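# Unroll the rolled necktie and lay it flat

## Task

Unroll the necktie, which starts folded and rolled up, and leave it on the table doubled over once at its middle. It must be stretched to its full length, flat along its whole run (the bend at the fold may remain a low loop), roughly aligned and roughly straight, spread to its full width, with no extra folds and nothing hanging past the table edge. Dropping it into its final place is allowed.

## Robot and tools

Robot: two arms, left_arm and right_arm, each ending in a five-finger hand (the left hand mirrors the right). Cameras: cam_high, cam_low, cam_roll_left, cam_roll_right, cam_left_wrist, cam_right_wrist (672x504 each); wrist views may lag while the arm moves.

Frame: the scene frame has its origin on the table surface, midway between the nominal arm bases; +x points out over the table, +z up, and left_arm sits on the +y side (image left/right does not follow these names). Bases are roughly at left (+0.017, +0.334, +0.007) m and right (+0.015, -0.273, +0.022) m. Results give each hand point's end_effector_position in metres and end_effector_quat_wxyz in this frame; readings can be a few cm off.

Hand point: a spot 0.05 m in front of the palm, 0.15 m from the wrist face. Its +z runs along straight fingers, +y out of the palm, +x across the palm away from the thumb on the right hand (toward the thumb on the left hand). Straight fingertips lie 0.06-0.07 m past it along +z and 0.06 m behind it along -y. A wrist bracket on the little-finger side can strike things.

Row layout (28 numbers, each in [-1, 1], always both arms): left_arm dx, dy, dz, rx, ry, rz, then left thumb_turn, thumb_bend, index, middle, ring, little, force_limit, speed; then the same 14 for right_arm. Pose numbers are offsets, not poses: measured from that arm's Hand target at the start of the action, along the Hand target's own axes; 1.0 = 0.6 m or 180 degrees; rx, ry, rz form one rotation vector. Every row of an action counts from that same start, and each new action starts from the updated Hand target, so repeating an offset moves further. All six pose numbers at 0 re-requests the current Hand target (useful when the hand has settled short of it, or to release a push). Hand motor numbers are absolute targets: -1 open/straight, +1 closed/curled; thumb_turn +1 puts the thumb opposite the fingers. force_limit maps -1..+1 to about 0..10 N (0..15 N for the two thumb motors); speed rises from near zero at -1 to full at +0.48 and above. To keep a hand unchanged, resend the eight numbers of the last row executed for it (or, before any, its hand_measured plus hand_force_limit and hand_speed).

Tools:
- execute_actions(actions, cameras): actions is a list of actions; each action is a list of up to 15 rows, one per 1/30 s step; a short action holds its final row. Images return only for an empty actions list or when cameras names them (["all"], [] for none).
- move(target, speed, blend, blocking, cameras): target is one 28-number row or up to 15 rows, all offsets from the same starting Hand targets (not chained). speed is path top speed in m/s, 0.002 to 4.3, default 0.25 (turning limited to twice that in rad/s), one value or one per target. blend in m rounds corners between listed targets; 0 stops at each. blocking=false returns after about 0.5 s while motion continues. Paths are straight, do not avoid obstacles or the other arm, and cap at 10 s. The result adds a move: line whose ending is e.g. done, off_target, moving, held or fault; limits=paced means a commanded pose was clipped, limits=held that steps were withheld.
- wait(seconds 0-10, cameras): lets time pass holding commands.
- stop(cameras): brakes a running move.
- zoom_image(camera, region=[x0, y0, x1, y1]) in pixels, at most 504 by 504, on the newest image of that camera.
- show_instructions(): shows reference pages.
- finished_scene(scene): ends the current scene, irreversible.

Result lines: Hand target (the last commanded pose after clipping; next offsets count from it), joint positions, velocities (may read within noise), torques (include arm weight; numbers 3 and 4 wrap at ±28 N m), motor temperatures, hand_measured, hand_stopped_by (moving, target, force, stalled, fault), hand_load_n (positive when something pushes a finger open; near 0 after a lost grip), hand_force_limit, hand_speed.

Behaviour: arms track loosely; friction and weight often leave the hand 1-3 cm (up to 5 cm) below the command, and an arm may sag when loaded. Orientation commands are clipped to 40 degrees from the measured orientation each step. If the hand stops short, send the remaining gap as a new offset. Avoid paths close to an arm's own base; route around it. Joint ranges: waist ±2.880, shoulder 0 to 3.142, elbow 0 to 3.019, wrist pitch -1.693 to 1.571, wrist yaw ±1.571, wrist roll ±2.094 rad.

Gripping: with the thumb turned in front, the hand encloses items about 3.5-6.5 cm thick; a grip is kept by resending the same numbers. For gentle closing use speed -0.94 or lower. To grip harder, raise force_limit and send a more-closed target than hand_measured; to loosen, send one more open.

Avoid: the tie going off or over the table edge, dropping or flinging it, fast moves into the table or other fixed objects, pressing hard, overloading fingers, any contact or squeeze between the two hands, and long stretched or loaded holds that heat motors (MOTOR HOT warns; an OVER-TEMPERATURE FAULT makes the arm drop for 30-60 s). Loose objects may occasionally get a small nudge.

Each tool is called after ">>>" as name(argument=value, ...) on one line, values as JSON.

Reference images:

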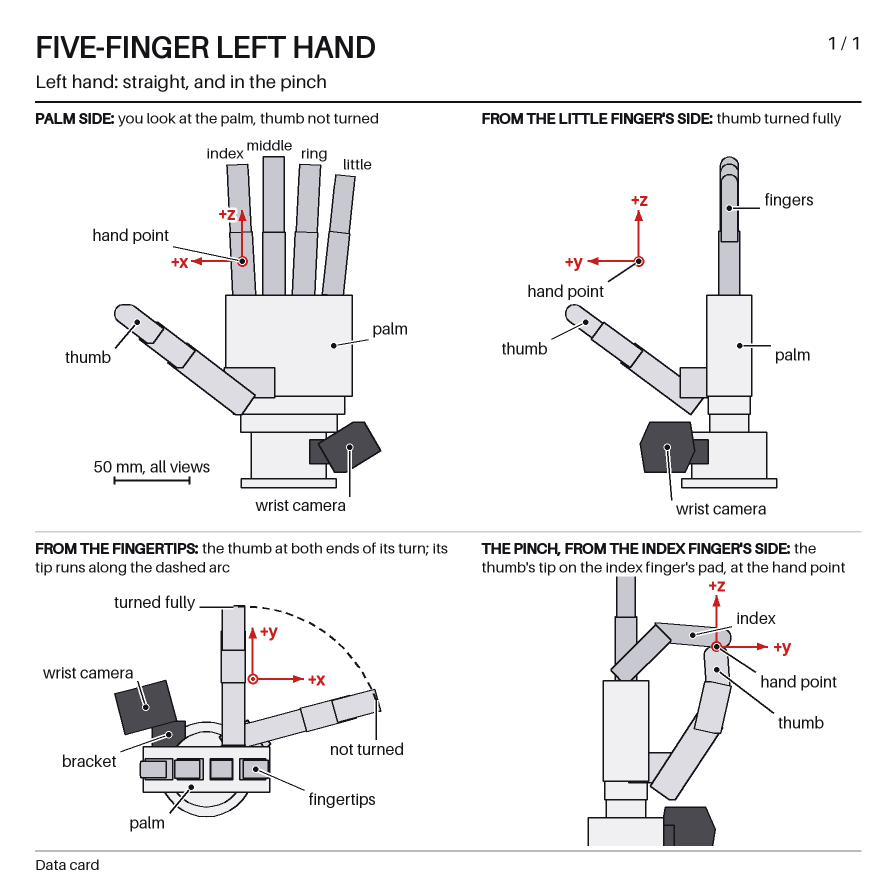

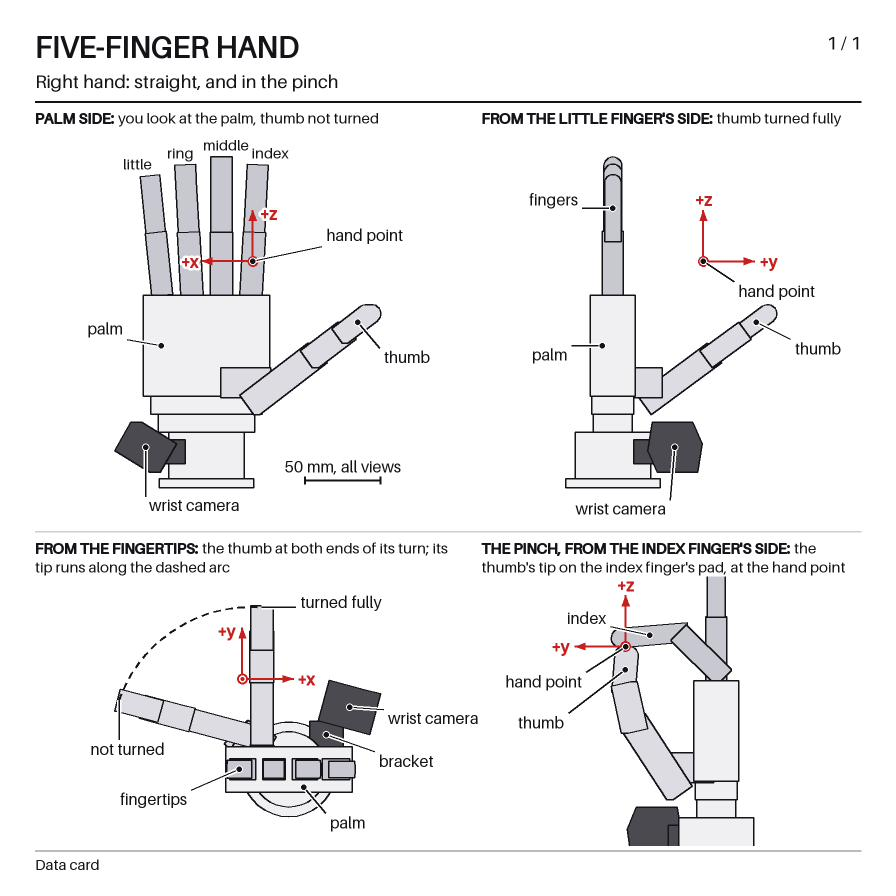

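## Session

>>> execute_actions(actions=[])

Scene clock: 0.00 s.
left_arm: end_effector_position=(+0.5890, -0.0641, +0.3168) hand_measured=(-1.000, -1.000, -1.000, -1.000, -1.000, -1.000) hand_load_n=(+0.0, +0.0, +0.0, +0.0, +0.0, +0.0) hand_stopped_by=(target, target, target, target, target, target) hand_force_limit=0.00 hand_speed=-0.80 end_effector_quat_wxyz=(-0.086, -0.443, +0.830, -0.327) | right_arm: end_effector_position=(+0.8774, -0.2313, +0.2394) hand_measured=(-1.000, -1.000, -1.000, -1.000, -1.000, -1.000) hand_load_n=(+0.0, +0.0, +0.0, +0.0, +0.0, +0.0) hand_stopped_by=(target, target, target, target, target, target) hand_force_limit=0.00 hand_speed=-0.80 end_effector_quat_wxyz=(+0.277, +0.057, +0.918, +0.279)
Joint positions: left_arm=[-0.435 2.111 2.431 -1.421 0.525 0.031] | right_arm=[-0.108 2.268 2.236 -0.935 -0.576 1.751]
Joint velocities: within noise
Joint torques (N m): no reading
Motor temperatures (°C): left_arm=[28 36 27 24 28 27] | right_arm=[24 33 21 25 25 26]
Heat: left arm: hottest shoulder 36 °C; right arm: hottest shoulder 33 °C.
Hand target: left_arm +0.5928, -0.0658, +0.3207; -0.081, -0.441, +0.830, -0.332 | right_arm +0.8817, -0.2319, +0.2427; +0.283, +0.055, +0.916, +0.278

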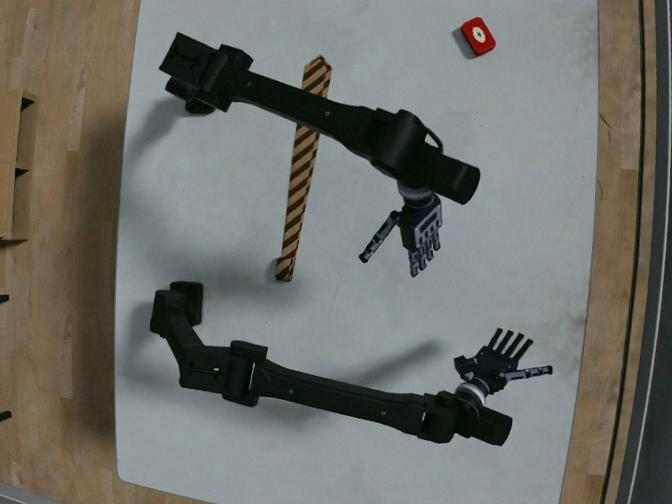

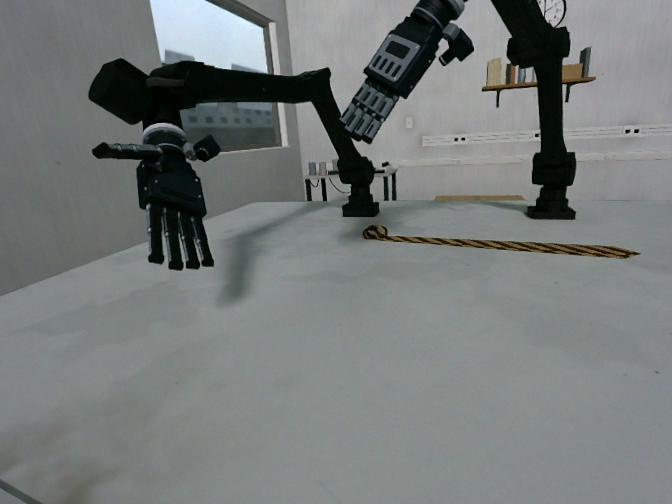

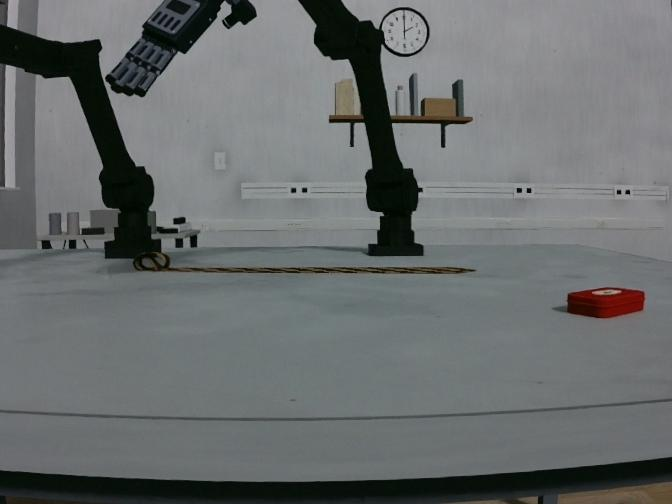

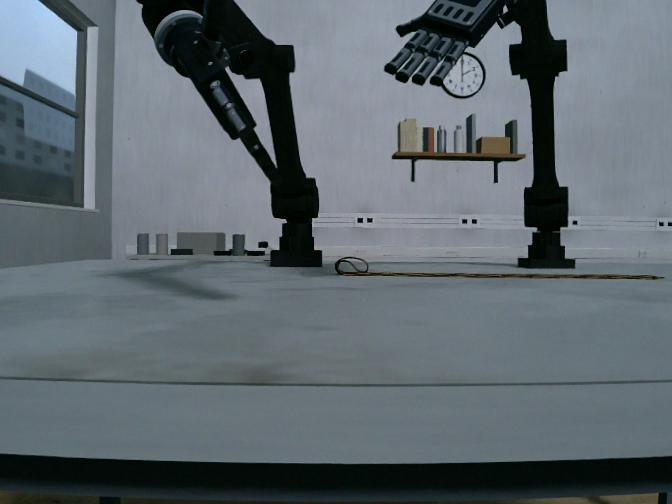

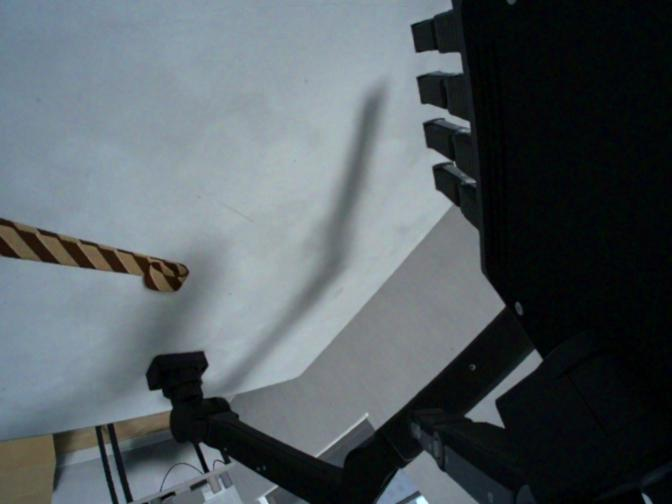

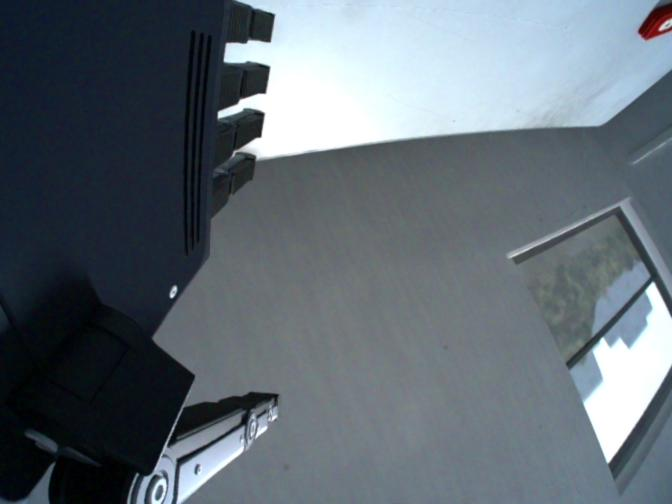

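>>> zoom_image(camera="cam_low", region=[340, 200, 460, 270])

>>> zoom_image(camera="cam_high", region=[250, 40, 350, 290])

>>> zoom_image(camera="cam_roll_left", region=[120, 235, 220, 285])

>>> zoom_image(camera="cam_roll_right", region=[310, 240, 410, 290])

>>> zoom_image(camera="cam_roll_right", region=[560, 240, 671, 300])

Scaled by 4.200 from the camera's 672x504 image, which has a finer 960x720 frame.

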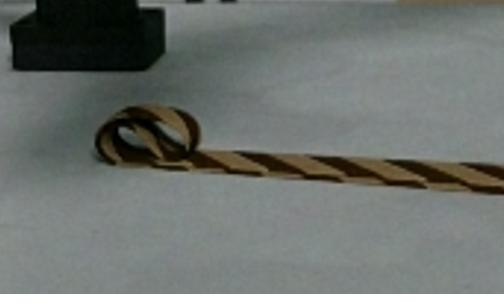

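Scaled by 2.016 from the camera's 672x504 image, which has a finer 960x720 frame.

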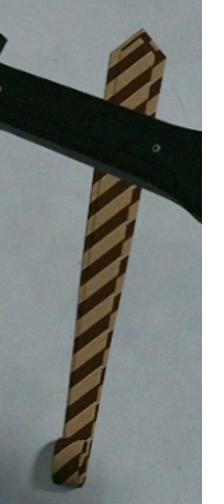

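Scaled by 5.040 from the camera's 672x504 image, which has a finer 960x720 frame.

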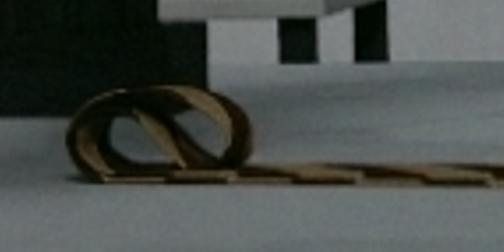

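Scaled by 5.040 from the camera's 672x504 image, which has a finer 960x720 frame.

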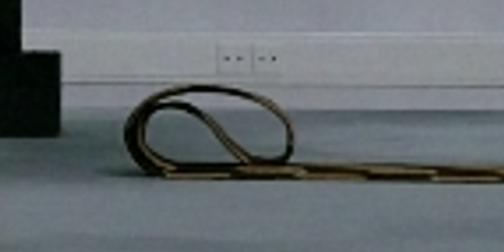

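Scaled by 4.541 from the camera's 672x504 image, which has a finer 960x720 frame.

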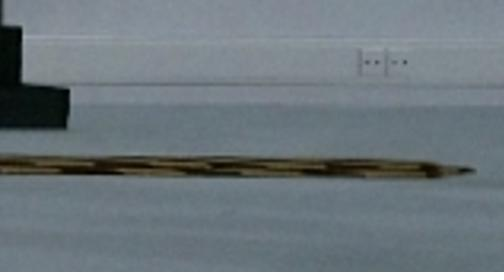

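>>> move(target=[-0.417,0.22,-0.479,0.095,-0.107,-0.171,-1,-1,-1,-1,-1,-1,0,-0.8,0.82,0.385,-0.353,0.1825,0.186,-0.036,-1,-1,-1,-1,-1,-1,0,-0.8], cameras=["cam_high","cam_roll_right"])

Scene clock: 59.30 s.
left_arm: end_effector_position=(+0.5992, +0.3363, +0.3620) hand_measured=(-1.000, -1.000, -1.000, -1.000, -1.000, -1.000) hand_load_n=(+0.0, +0.0, +0.0, +0.0, +0.0, +0.0) hand_stopped_by=(target, target, target, target, target, target) hand_force_limit=0.00 hand_speed=-0.80 end_effector_quat_wxyz=(-0.037, +0.696, -0.632, +0.338) | right_arm: end_effector_position=(+0.3432, -0.0095, +0.2738) hand_measured=(-1.000, -1.000, -1.000, -1.000, -1.000, -1.000) hand_load_n=(+0.0, +0.0, +0.0, +0.0, +0.0, +0.0) hand_stopped_by=(target, target, target, target, target, target) hand_force_limit=0.00 hand_speed=-0.80 end_effector_quat_wxyz=(+0.000, -0.031, +0.999, +0.011)
Joint positions: left_arm=[0.209 1.702 1.934 -1.298 0.497 -0.014] | right_arm=[0.599 1.278 1.292 -1.573 -0.019 2.089]
Joint torques (N m): left_arm=[0.21 -17.08 8.23 0.58 0.34 -0.05] | right_arm=[0.62 -7.06 6.98 -0.05 -0.07 0.01]
Motor temperatures (°C): left_arm=[27 40 32 24 27 26] | right_arm=[24 39 27 25 24 24]
Heat: left arm: hottest shoulder 40 °C; right arm: hottest shoulder 39 °C.
Hand target: left_arm +0.5934, +0.3345, +0.3701; -0.037, +0.699, -0.628, +0.339 | right_arm +0.3419, -0.0125, +0.2719; +0.000, +0.000, +1.000, -0.001
Off the commanded pose: left_arm 0.010 m, 1 deg | right_arm 0.004 m, 4 deg.
joint sent to its limit (right arm) — joint 6 (wrist roll), upper limit. The joint targets are off in orientation, not in position.
move: off_target (right_arm)
Images, in order (width x height): cam_high 672x504, cam_roll_right 672x504.

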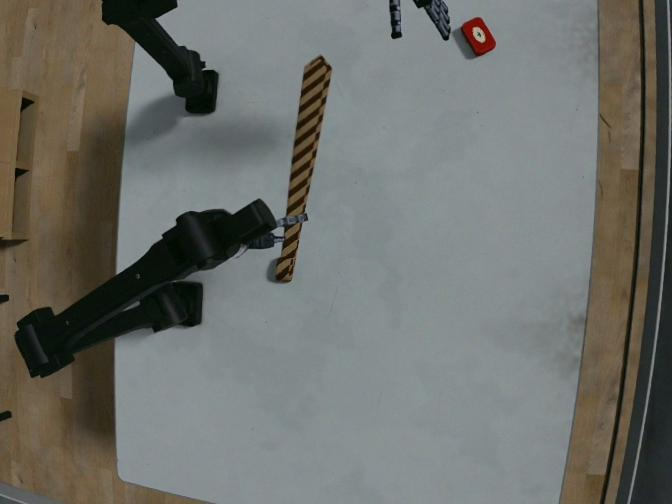

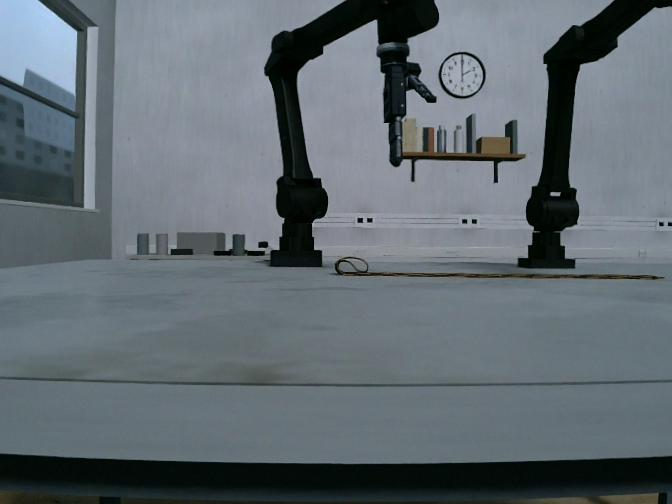

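>>> move(target=[0,0,0,0,0,0,-1,-1,-1,-1,-1,-1,0,-0.8,0,0,0.31,0,0,0,-1,-1,-1,-1,-1,-1,0,-0.8], cameras=["cam_high","cam_low","cam_roll_right","cam_right_wrist"])

>>> zoom_image(camera="cam_roll_right", region=[310, 190, 450, 290])

>>> zoom_image(camera="cam_low", region=[340, 170, 460, 270])

Scene clock: 64.67 s.
left_arm: end_effector_position=(+0.5992, +0.3363, +0.3620) hand_measured=(-1.000, -1.000, -1.000, -1.000, -1.000, -1.000) hand_load_n=(+0.0, +0.0, +0.5, +0.0, -0.5, +0.0) hand_stopped_by=(target, target, target, target, target, target) hand_force_limit=0.00 hand_speed=-0.80 end_effector_quat_wxyz=(-0.037, +0.696, -0.632, +0.338) | right_arm: end_effector_position=(+0.3361, -0.0142, +0.0831) hand_measured=(-1.000, -1.000, -1.000, -1.000, -1.000, -1.000) hand_load_n=(+0.0, +0.0, +0.0, +0.0, +0.0, +0.0) hand_stopped_by=(target, target, target, target, target, target) hand_force_limit=0.00 hand_speed=-0.80 end_effector_quat_wxyz=(-0.013, -0.031, +0.999, +0.003)
Joint positions: left_arm=[0.209 1.702 1.934 -1.298 0.497 -0.014] | right_arm=[0.599 1.403 0.894 -1.081 -0.019 2.089]
Joint torques (N m): left_arm=[0.21 -17.03 8.21 0.57 0.34 -0.04] | right_arm=[0.62 -8.06 6.45 0.85 -0.11 0.03]
Heat: left arm: hottest shoulder 40 °C; right arm: hottest shoulder 38 °C.
Hand target: left_arm +0.5934, +0.3345, +0.3701; -0.037, +0.699, -0.628, +0.339 | right_arm +0.3418, -0.0128, +0.0858; -0.001, +0.000, +1.000, -0.001
Off the commanded pose: left_arm 0.010 m, 1 deg | right_arm 0.007 m, 4 deg.
joint sent to its limit (right arm) — joint 6 (wrist roll), upper limit. The joint targets are off in orientation, not in position.
move: off_target (right_arm)
camera_calibration:
cam_right_wrist: T_world_to_cam=[[-0.327155, 0.944571, -0.027484, 0.129013], [0.804074, 0.293537, 0.517012, -0.315638], [0.496422, 0.147044, -0.855537, 0.0236476], [0, 0, 0, 1]] pos_world=[0.284264, -0.0326876, 0.186966]
Images, in order (width x height): cam_high 672x504, cam_low 672x504, cam_roll_right 672x504, cam_right_wrist 672x504.

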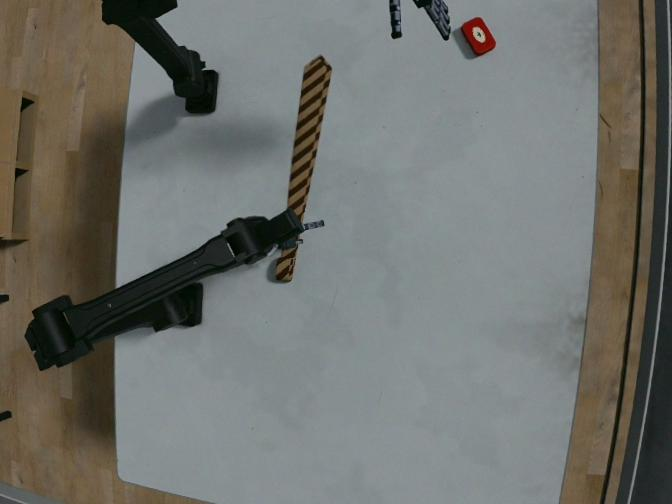

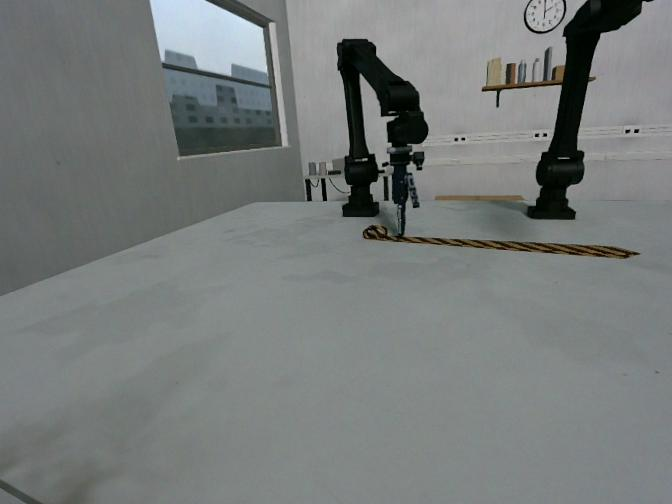

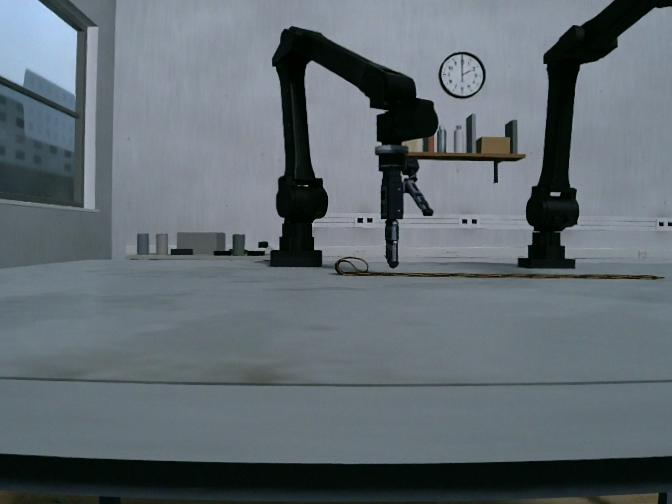

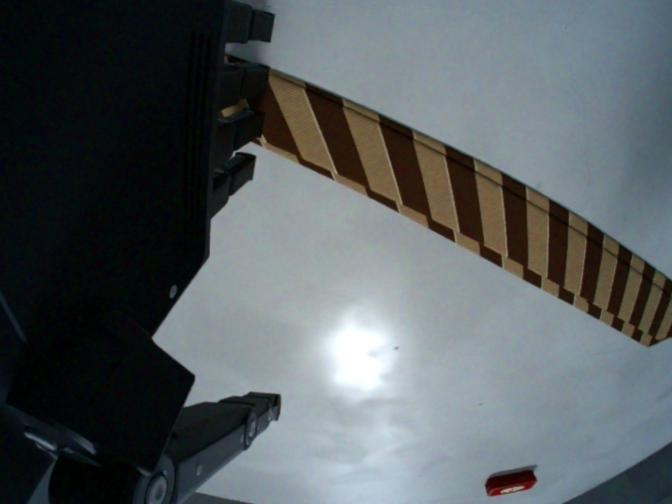

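Scaled by 3.600 from the camera's 672x504 image, which has a finer 960x720 frame.

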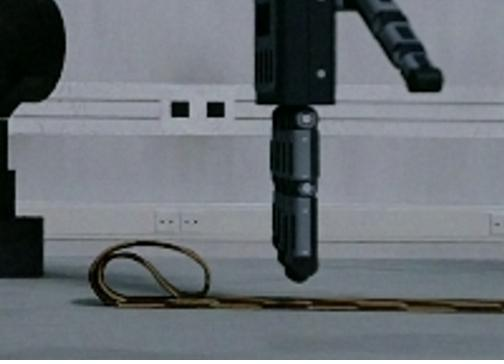

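Scaled by 4.200 from the camera's 672x504 image, which has a finer 960x720 frame.

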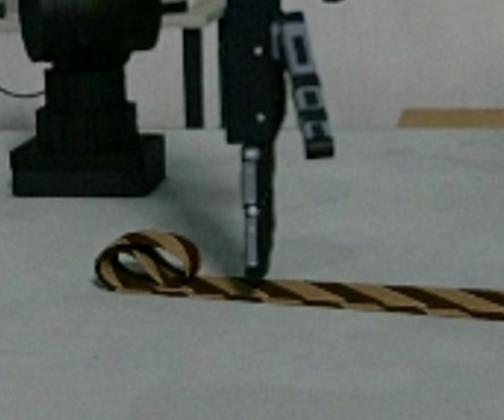

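>>> move(target=[[0,0,0,0,0,0,-1,-1,-1,-1,-1,-1,0,-0.8,0,0,0.011,0,0,0,-1,-1,-1,-1,-1,-1,0,-0.8],[0,0,0,0,0,0,-1,-1,-1,-1,-1,-1,0,-0.8,0.01,-0.2,0.011,0,0,0,-1,-1,-1,-1,-1,-1,0,-0.8]], speed=0.12, cameras=["cam_high","cam_low","cam_roll_right"])

>>> zoom_image(camera="cam_roll_right", region=[270, 190, 410, 290])

>>> zoom_image(camera="cam_low", region=[320, 170, 440, 270])

Scene clock: 73.23 s.
left_arm: end_effector_position=(+0.5992, +0.3363, +0.3620) hand_measured=(-1.000, -1.000, -1.000, -1.000, -1.000, -1.000) hand_load_n=(+0.0, +0.0, +0.0, +0.0, +0.0, +0.0) hand_stopped_by=(target, target, target, target, target, target) hand_force_limit=0.00 hand_speed=-0.80 end_effector_quat_wxyz=(-0.037, +0.696, -0.632, +0.338) | right_arm: end_effector_position=(+0.3378, -0.1319, +0.0792) hand_measured=(-1.000, -1.000, -1.000, -1.000, -1.000, -1.000) hand_load_n=(+0.0, +0.0, +0.0, +0.0, -0.5, +0.0) hand_stopped_by=(target, target, target, target, target, target) hand_force_limit=0.00 hand_speed=-0.80 end_effector_quat_wxyz=(+0.000, +0.004, +1.000, +0.001)
Joint positions: left_arm=[0.209 1.702 1.934 -1.298 0.497 -0.014] | right_arm=[0.29 1.257 0.746 -1.06 -0.001 1.851]
Joint torques (N m): left_arm=[0.21 -17.03 8.23 0.55 0.33 -0.04] | right_arm=[1.08 -5.95 5.97 0.24 0.08 -0.17]
Heat: left arm: hottest shoulder 39 °C; right arm: hottest shoulder 37 °C.
Hand target: left_arm +0.5934, +0.3345, +0.3701; -0.037, +0.699, -0.628, +0.339 | right_arm +0.3358, -0.1328, +0.0793; -0.001, +0.000, +1.000, -0.001
Off the commanded pose: left_arm 0.010 m, 1 deg | right_arm 0.002 m, 1 deg.
move: done
Images, in order (width x height): cam_high 672x504, cam_low 672x504, cam_roll_right 672x504.

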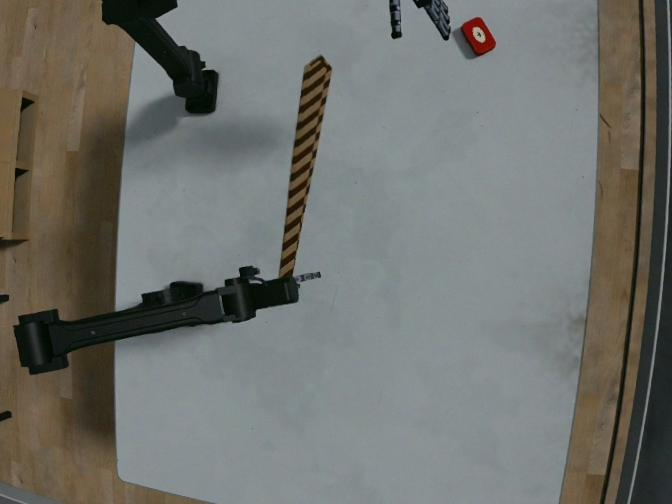

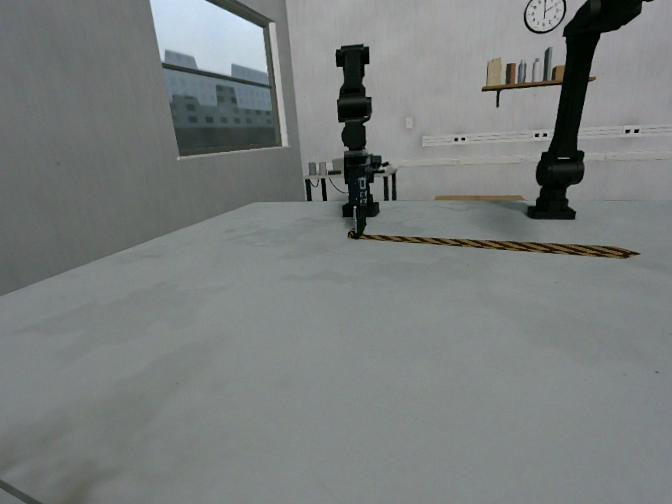

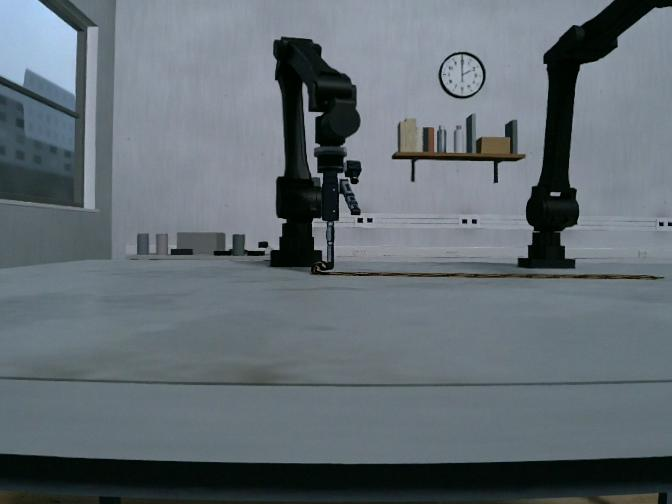

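Scaled by 3.600 from the camera's 672x504 image, which has a finer 960x720 frame.

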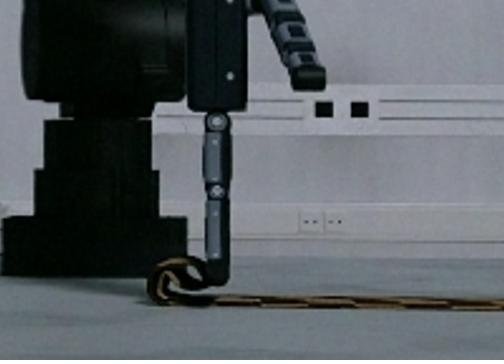

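Scaled by 4.200 from the camera's 672x504 image, which has a finer 960x720 frame.

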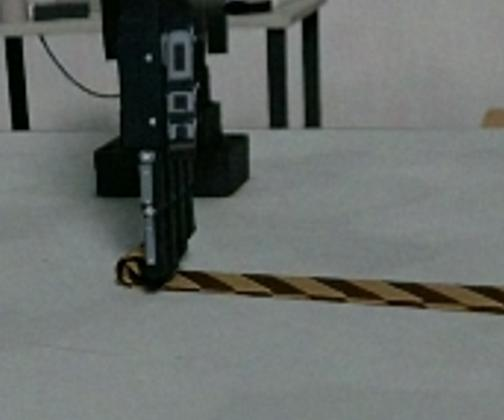

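>>> move(target=[0,0,0,0,0,0,-1,-1,-1,-1,-1,-1,0,-0.8,0.012,-0.16,0.003,0,0,0,-1,-1,-1,-1,-1,-1,0,-0.8], speed=0.12, cameras=["cam_high","cam_low","cam_roll_right"])

>>> zoom_image(camera="cam_roll_right", region=[230, 190, 370, 290])

>>> zoom_image(camera="cam_low", region=[290, 170, 410, 270])

Scene clock: 78.40 s.
left_arm: end_effector_position=(+0.5992, +0.3363, +0.3620) hand_measured=(-1.000, -1.000, -1.000, -1.000, -1.000, -1.000) hand_load_n=(+0.0, +0.0, +0.0, +0.0, +0.0, +0.0) hand_stopped_by=(target, target, target, target, target, target) hand_force_limit=0.00 hand_speed=-0.80 end_effector_quat_wxyz=(-0.037, +0.696, -0.632, +0.338) | right_arm: end_effector_position=(+0.3320, -0.2291, +0.0770) hand_measured=(-1.000, -1.000, -1.000, -1.000, -1.000, -1.000) hand_load_n=(+0.0, +0.0, +0.0, +0.0, +0.0, +0.0) hand_stopped_by=(target, target, target, target, target, target) hand_force_limit=0.00 hand_speed=-0.80 end_effector_quat_wxyz=(+0.001, +0.005, +1.000, +0.000)
Joint positions: left_arm=[0.209 1.702 1.934 -1.298 0.497 -0.014] | right_arm=[-0.035 1.211 0.703 -1.06 0.001 1.526]
Joint torques (N m): left_arm=[0.21 -17.08 8.23 0.54 0.34 -0.04] | right_arm=[1.08 -5.36 5.96 0.08 0.02 -0.19]
Heat: left arm: hottest shoulder 39 °C; right arm: hottest shoulder 37 °C.
Hand target: left_arm +0.5934, +0.3345, +0.3701; -0.037, +0.699, -0.628, +0.339 | right_arm +0.3287, -0.2288, +0.0777; +0.000, +0.000, +1.000, -0.001
Off the commanded pose: left_arm 0.010 m, 1 deg | right_arm 0.003 m, 1 deg.
move: done
Images, in order (width x height): cam_high 672x504, cam_low 672x504, cam_roll_right 672x504.

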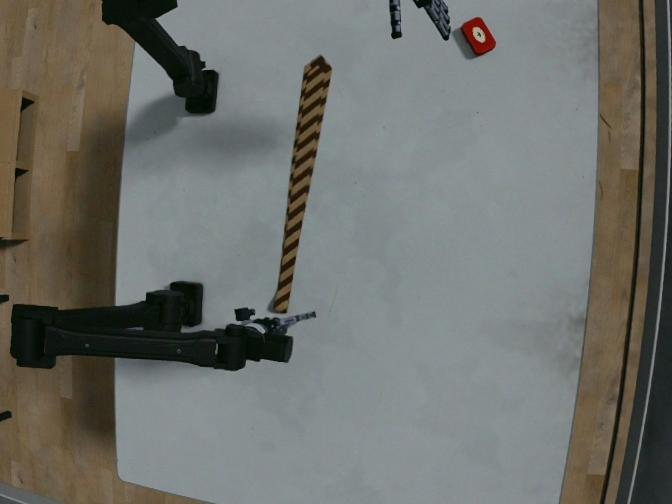

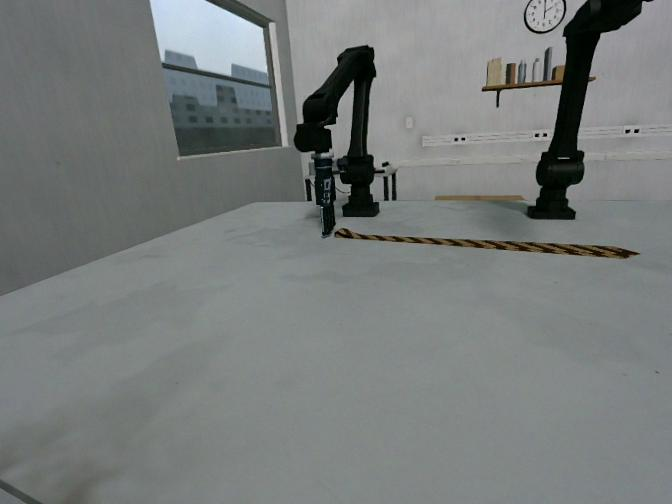

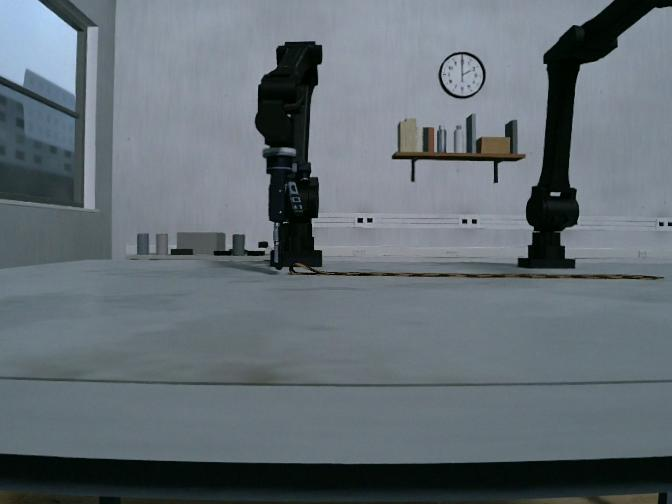

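Scaled by 3.600 from the camera's 672x504 image, which has a finer 960x720 frame.

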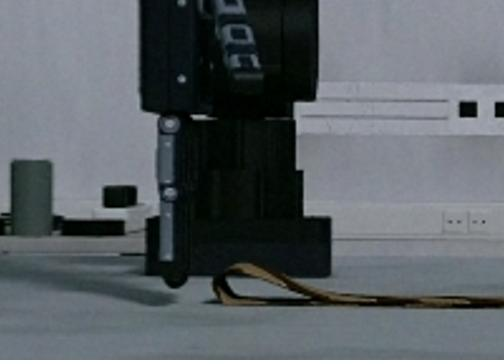

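Scaled by 4.200 from the camera's 672x504 image, which has a finer 960x720 frame.

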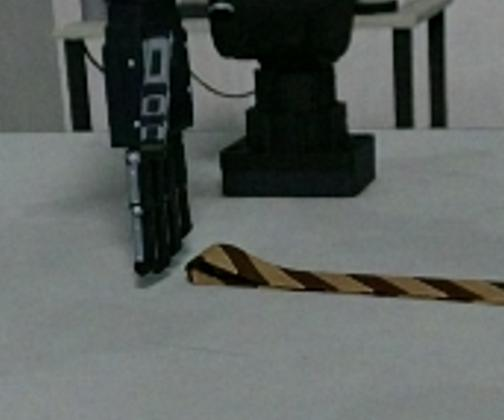

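>>> zoom_image(camera="cam_roll_right", region=[280, 255, 340, 285])

>>> zoom_image(camera="cam_high", region=[250, 240, 320, 320])

Scaled by 8.400 from the camera's 672x504 image, which has a finer 960x720 frame.

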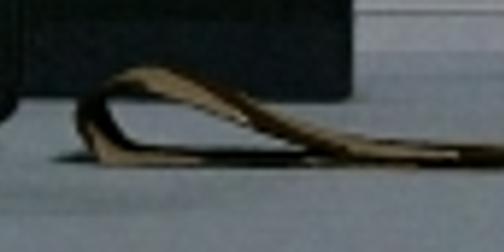

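Scaled by 6.300 from the camera's 672x504 image, which has a finer 960x720 frame.

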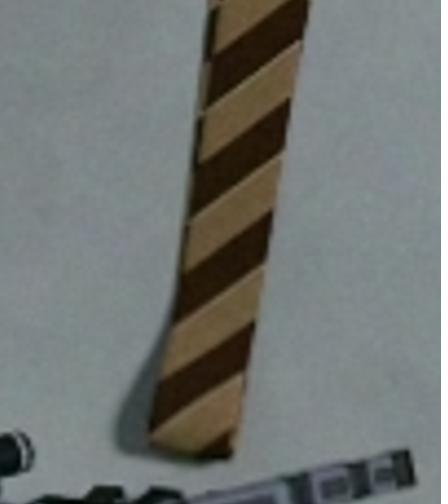

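>>> move(target=[[0,0,0,0,0,0,-1,-1,-1,-1,-1,-1,0,-0.8,0,0,-0.1,0,0,0,-1,-1,-1,-1,-1,-1,0,-0.8],[0,0,0,0,0,0,-1,-1,-1,-1,-1,-1,0,-0.8,0,0.095,-0.1,0,0,0,-1,-1,-1,-1,-1,-1,0,-0.8],[0,0,0,0,0,0,-1,-1,-1,-1,-1,-1,0,-0.8,0,0.085,0.008,0,0,0,-1,-1,-1,-1,-1,-1,0,-0.8],[0,0,0,0,0,0,-1,-1,-1,-1,-1,-1,0,-0.8,0,0.085,-0.3,0,0,0,-1,-1,-1,-1,-1,-1,0,-0.8]], speed=[0.15,0.15,0.06,0.2], cameras=["cam_high","cam_low","cam_roll_right"])

>>> zoom_image(camera="cam_roll_right", region=[280, 255, 340, 285])

Scene clock: 91.83 s.
left_arm: end_effector_position=(+0.5992, +0.3363, +0.3620) hand_measured=(-1.000, -1.000, -1.000, -1.000, -1.000, -1.000) hand_load_n=(-0.5, +0.0, +0.0, +0.0, +0.0, -0.5) hand_stopped_by=(target, target, target, target, target, target) hand_force_limit=0.00 hand_speed=-0.80 end_effector_quat_wxyz=(-0.037, +0.696, -0.632, +0.338) | right_arm: end_effector_position=(+0.3231, -0.1765, +0.2461) hand_measured=(-1.000, -1.000, -1.000, -1.000, -1.000, -1.000) hand_load_n=(+0.0, +0.0, +0.0, +0.0, +0.0, +0.0) hand_stopped_by=(target, target, target, target, target, target) hand_force_limit=0.00 hand_speed=-0.80 end_effector_quat_wxyz=(-0.009, +0.000, +1.000, -0.001)
Joint positions: left_arm=[0.209 1.702 1.934 -1.298 0.497 -0.014] | right_arm=[0.15 1.079 1.069 -1.579 0 1.704]
Joint torques (N m): left_arm=[0.21 -17.08 8.23 0.55 0.34 -0.04] | right_arm=[0.56 -4.07 9.48 -0.14 0.05 -0.15]
Heat: left arm: hottest shoulder 39 °C; right arm: hottest shoulder 36 °C.
Hand target: left_arm +0.5934, +0.3345, +0.3701; -0.037, +0.699, -0.628, +0.339 | right_arm +0.3289, -0.1776, +0.2577; +0.000, +0.000, +1.000, -0.001
Off the commanded pose: left_arm 0.010 m, 1 deg | right_arm 0.013 m, 1 deg.
move: off_target (right_arm)
Images, in order (width x height): cam_high 672x504, cam_low 672x504, cam_roll_right 672x504.

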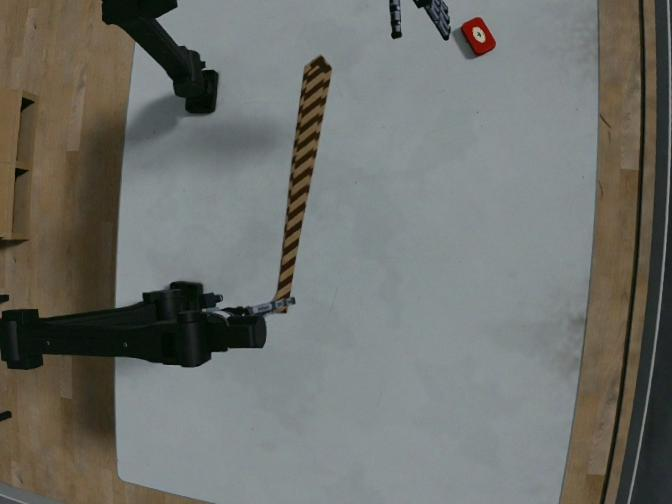

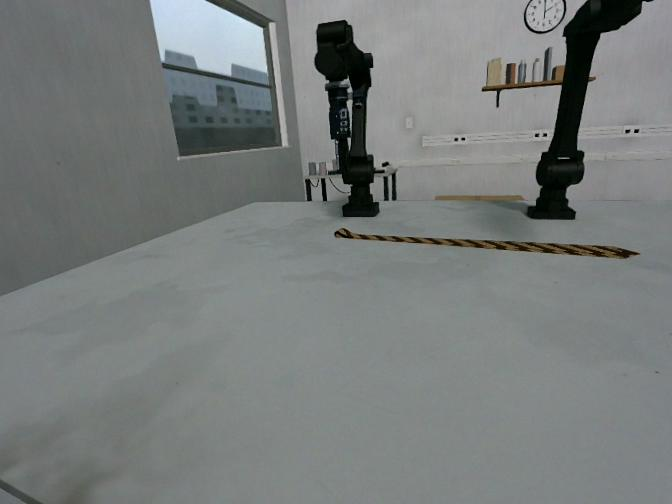

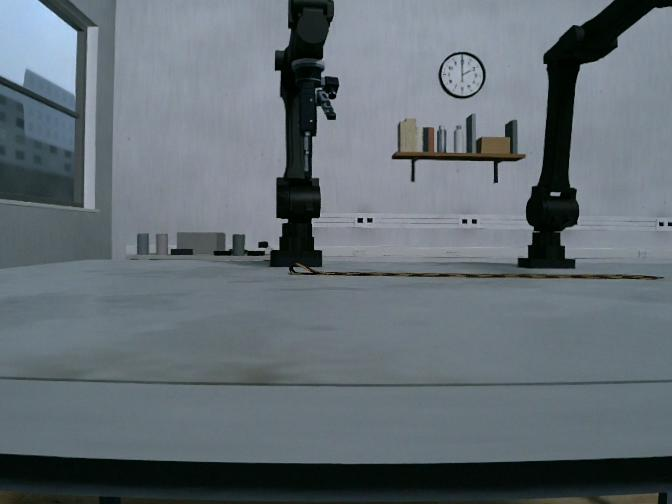

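Scaled by 8.400 from the camera's 672x504 image, which has a finer 960x720 frame.

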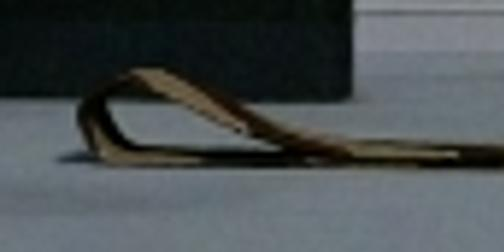

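>>> finished_scene(scene=1)

The scene is finished: the task was done.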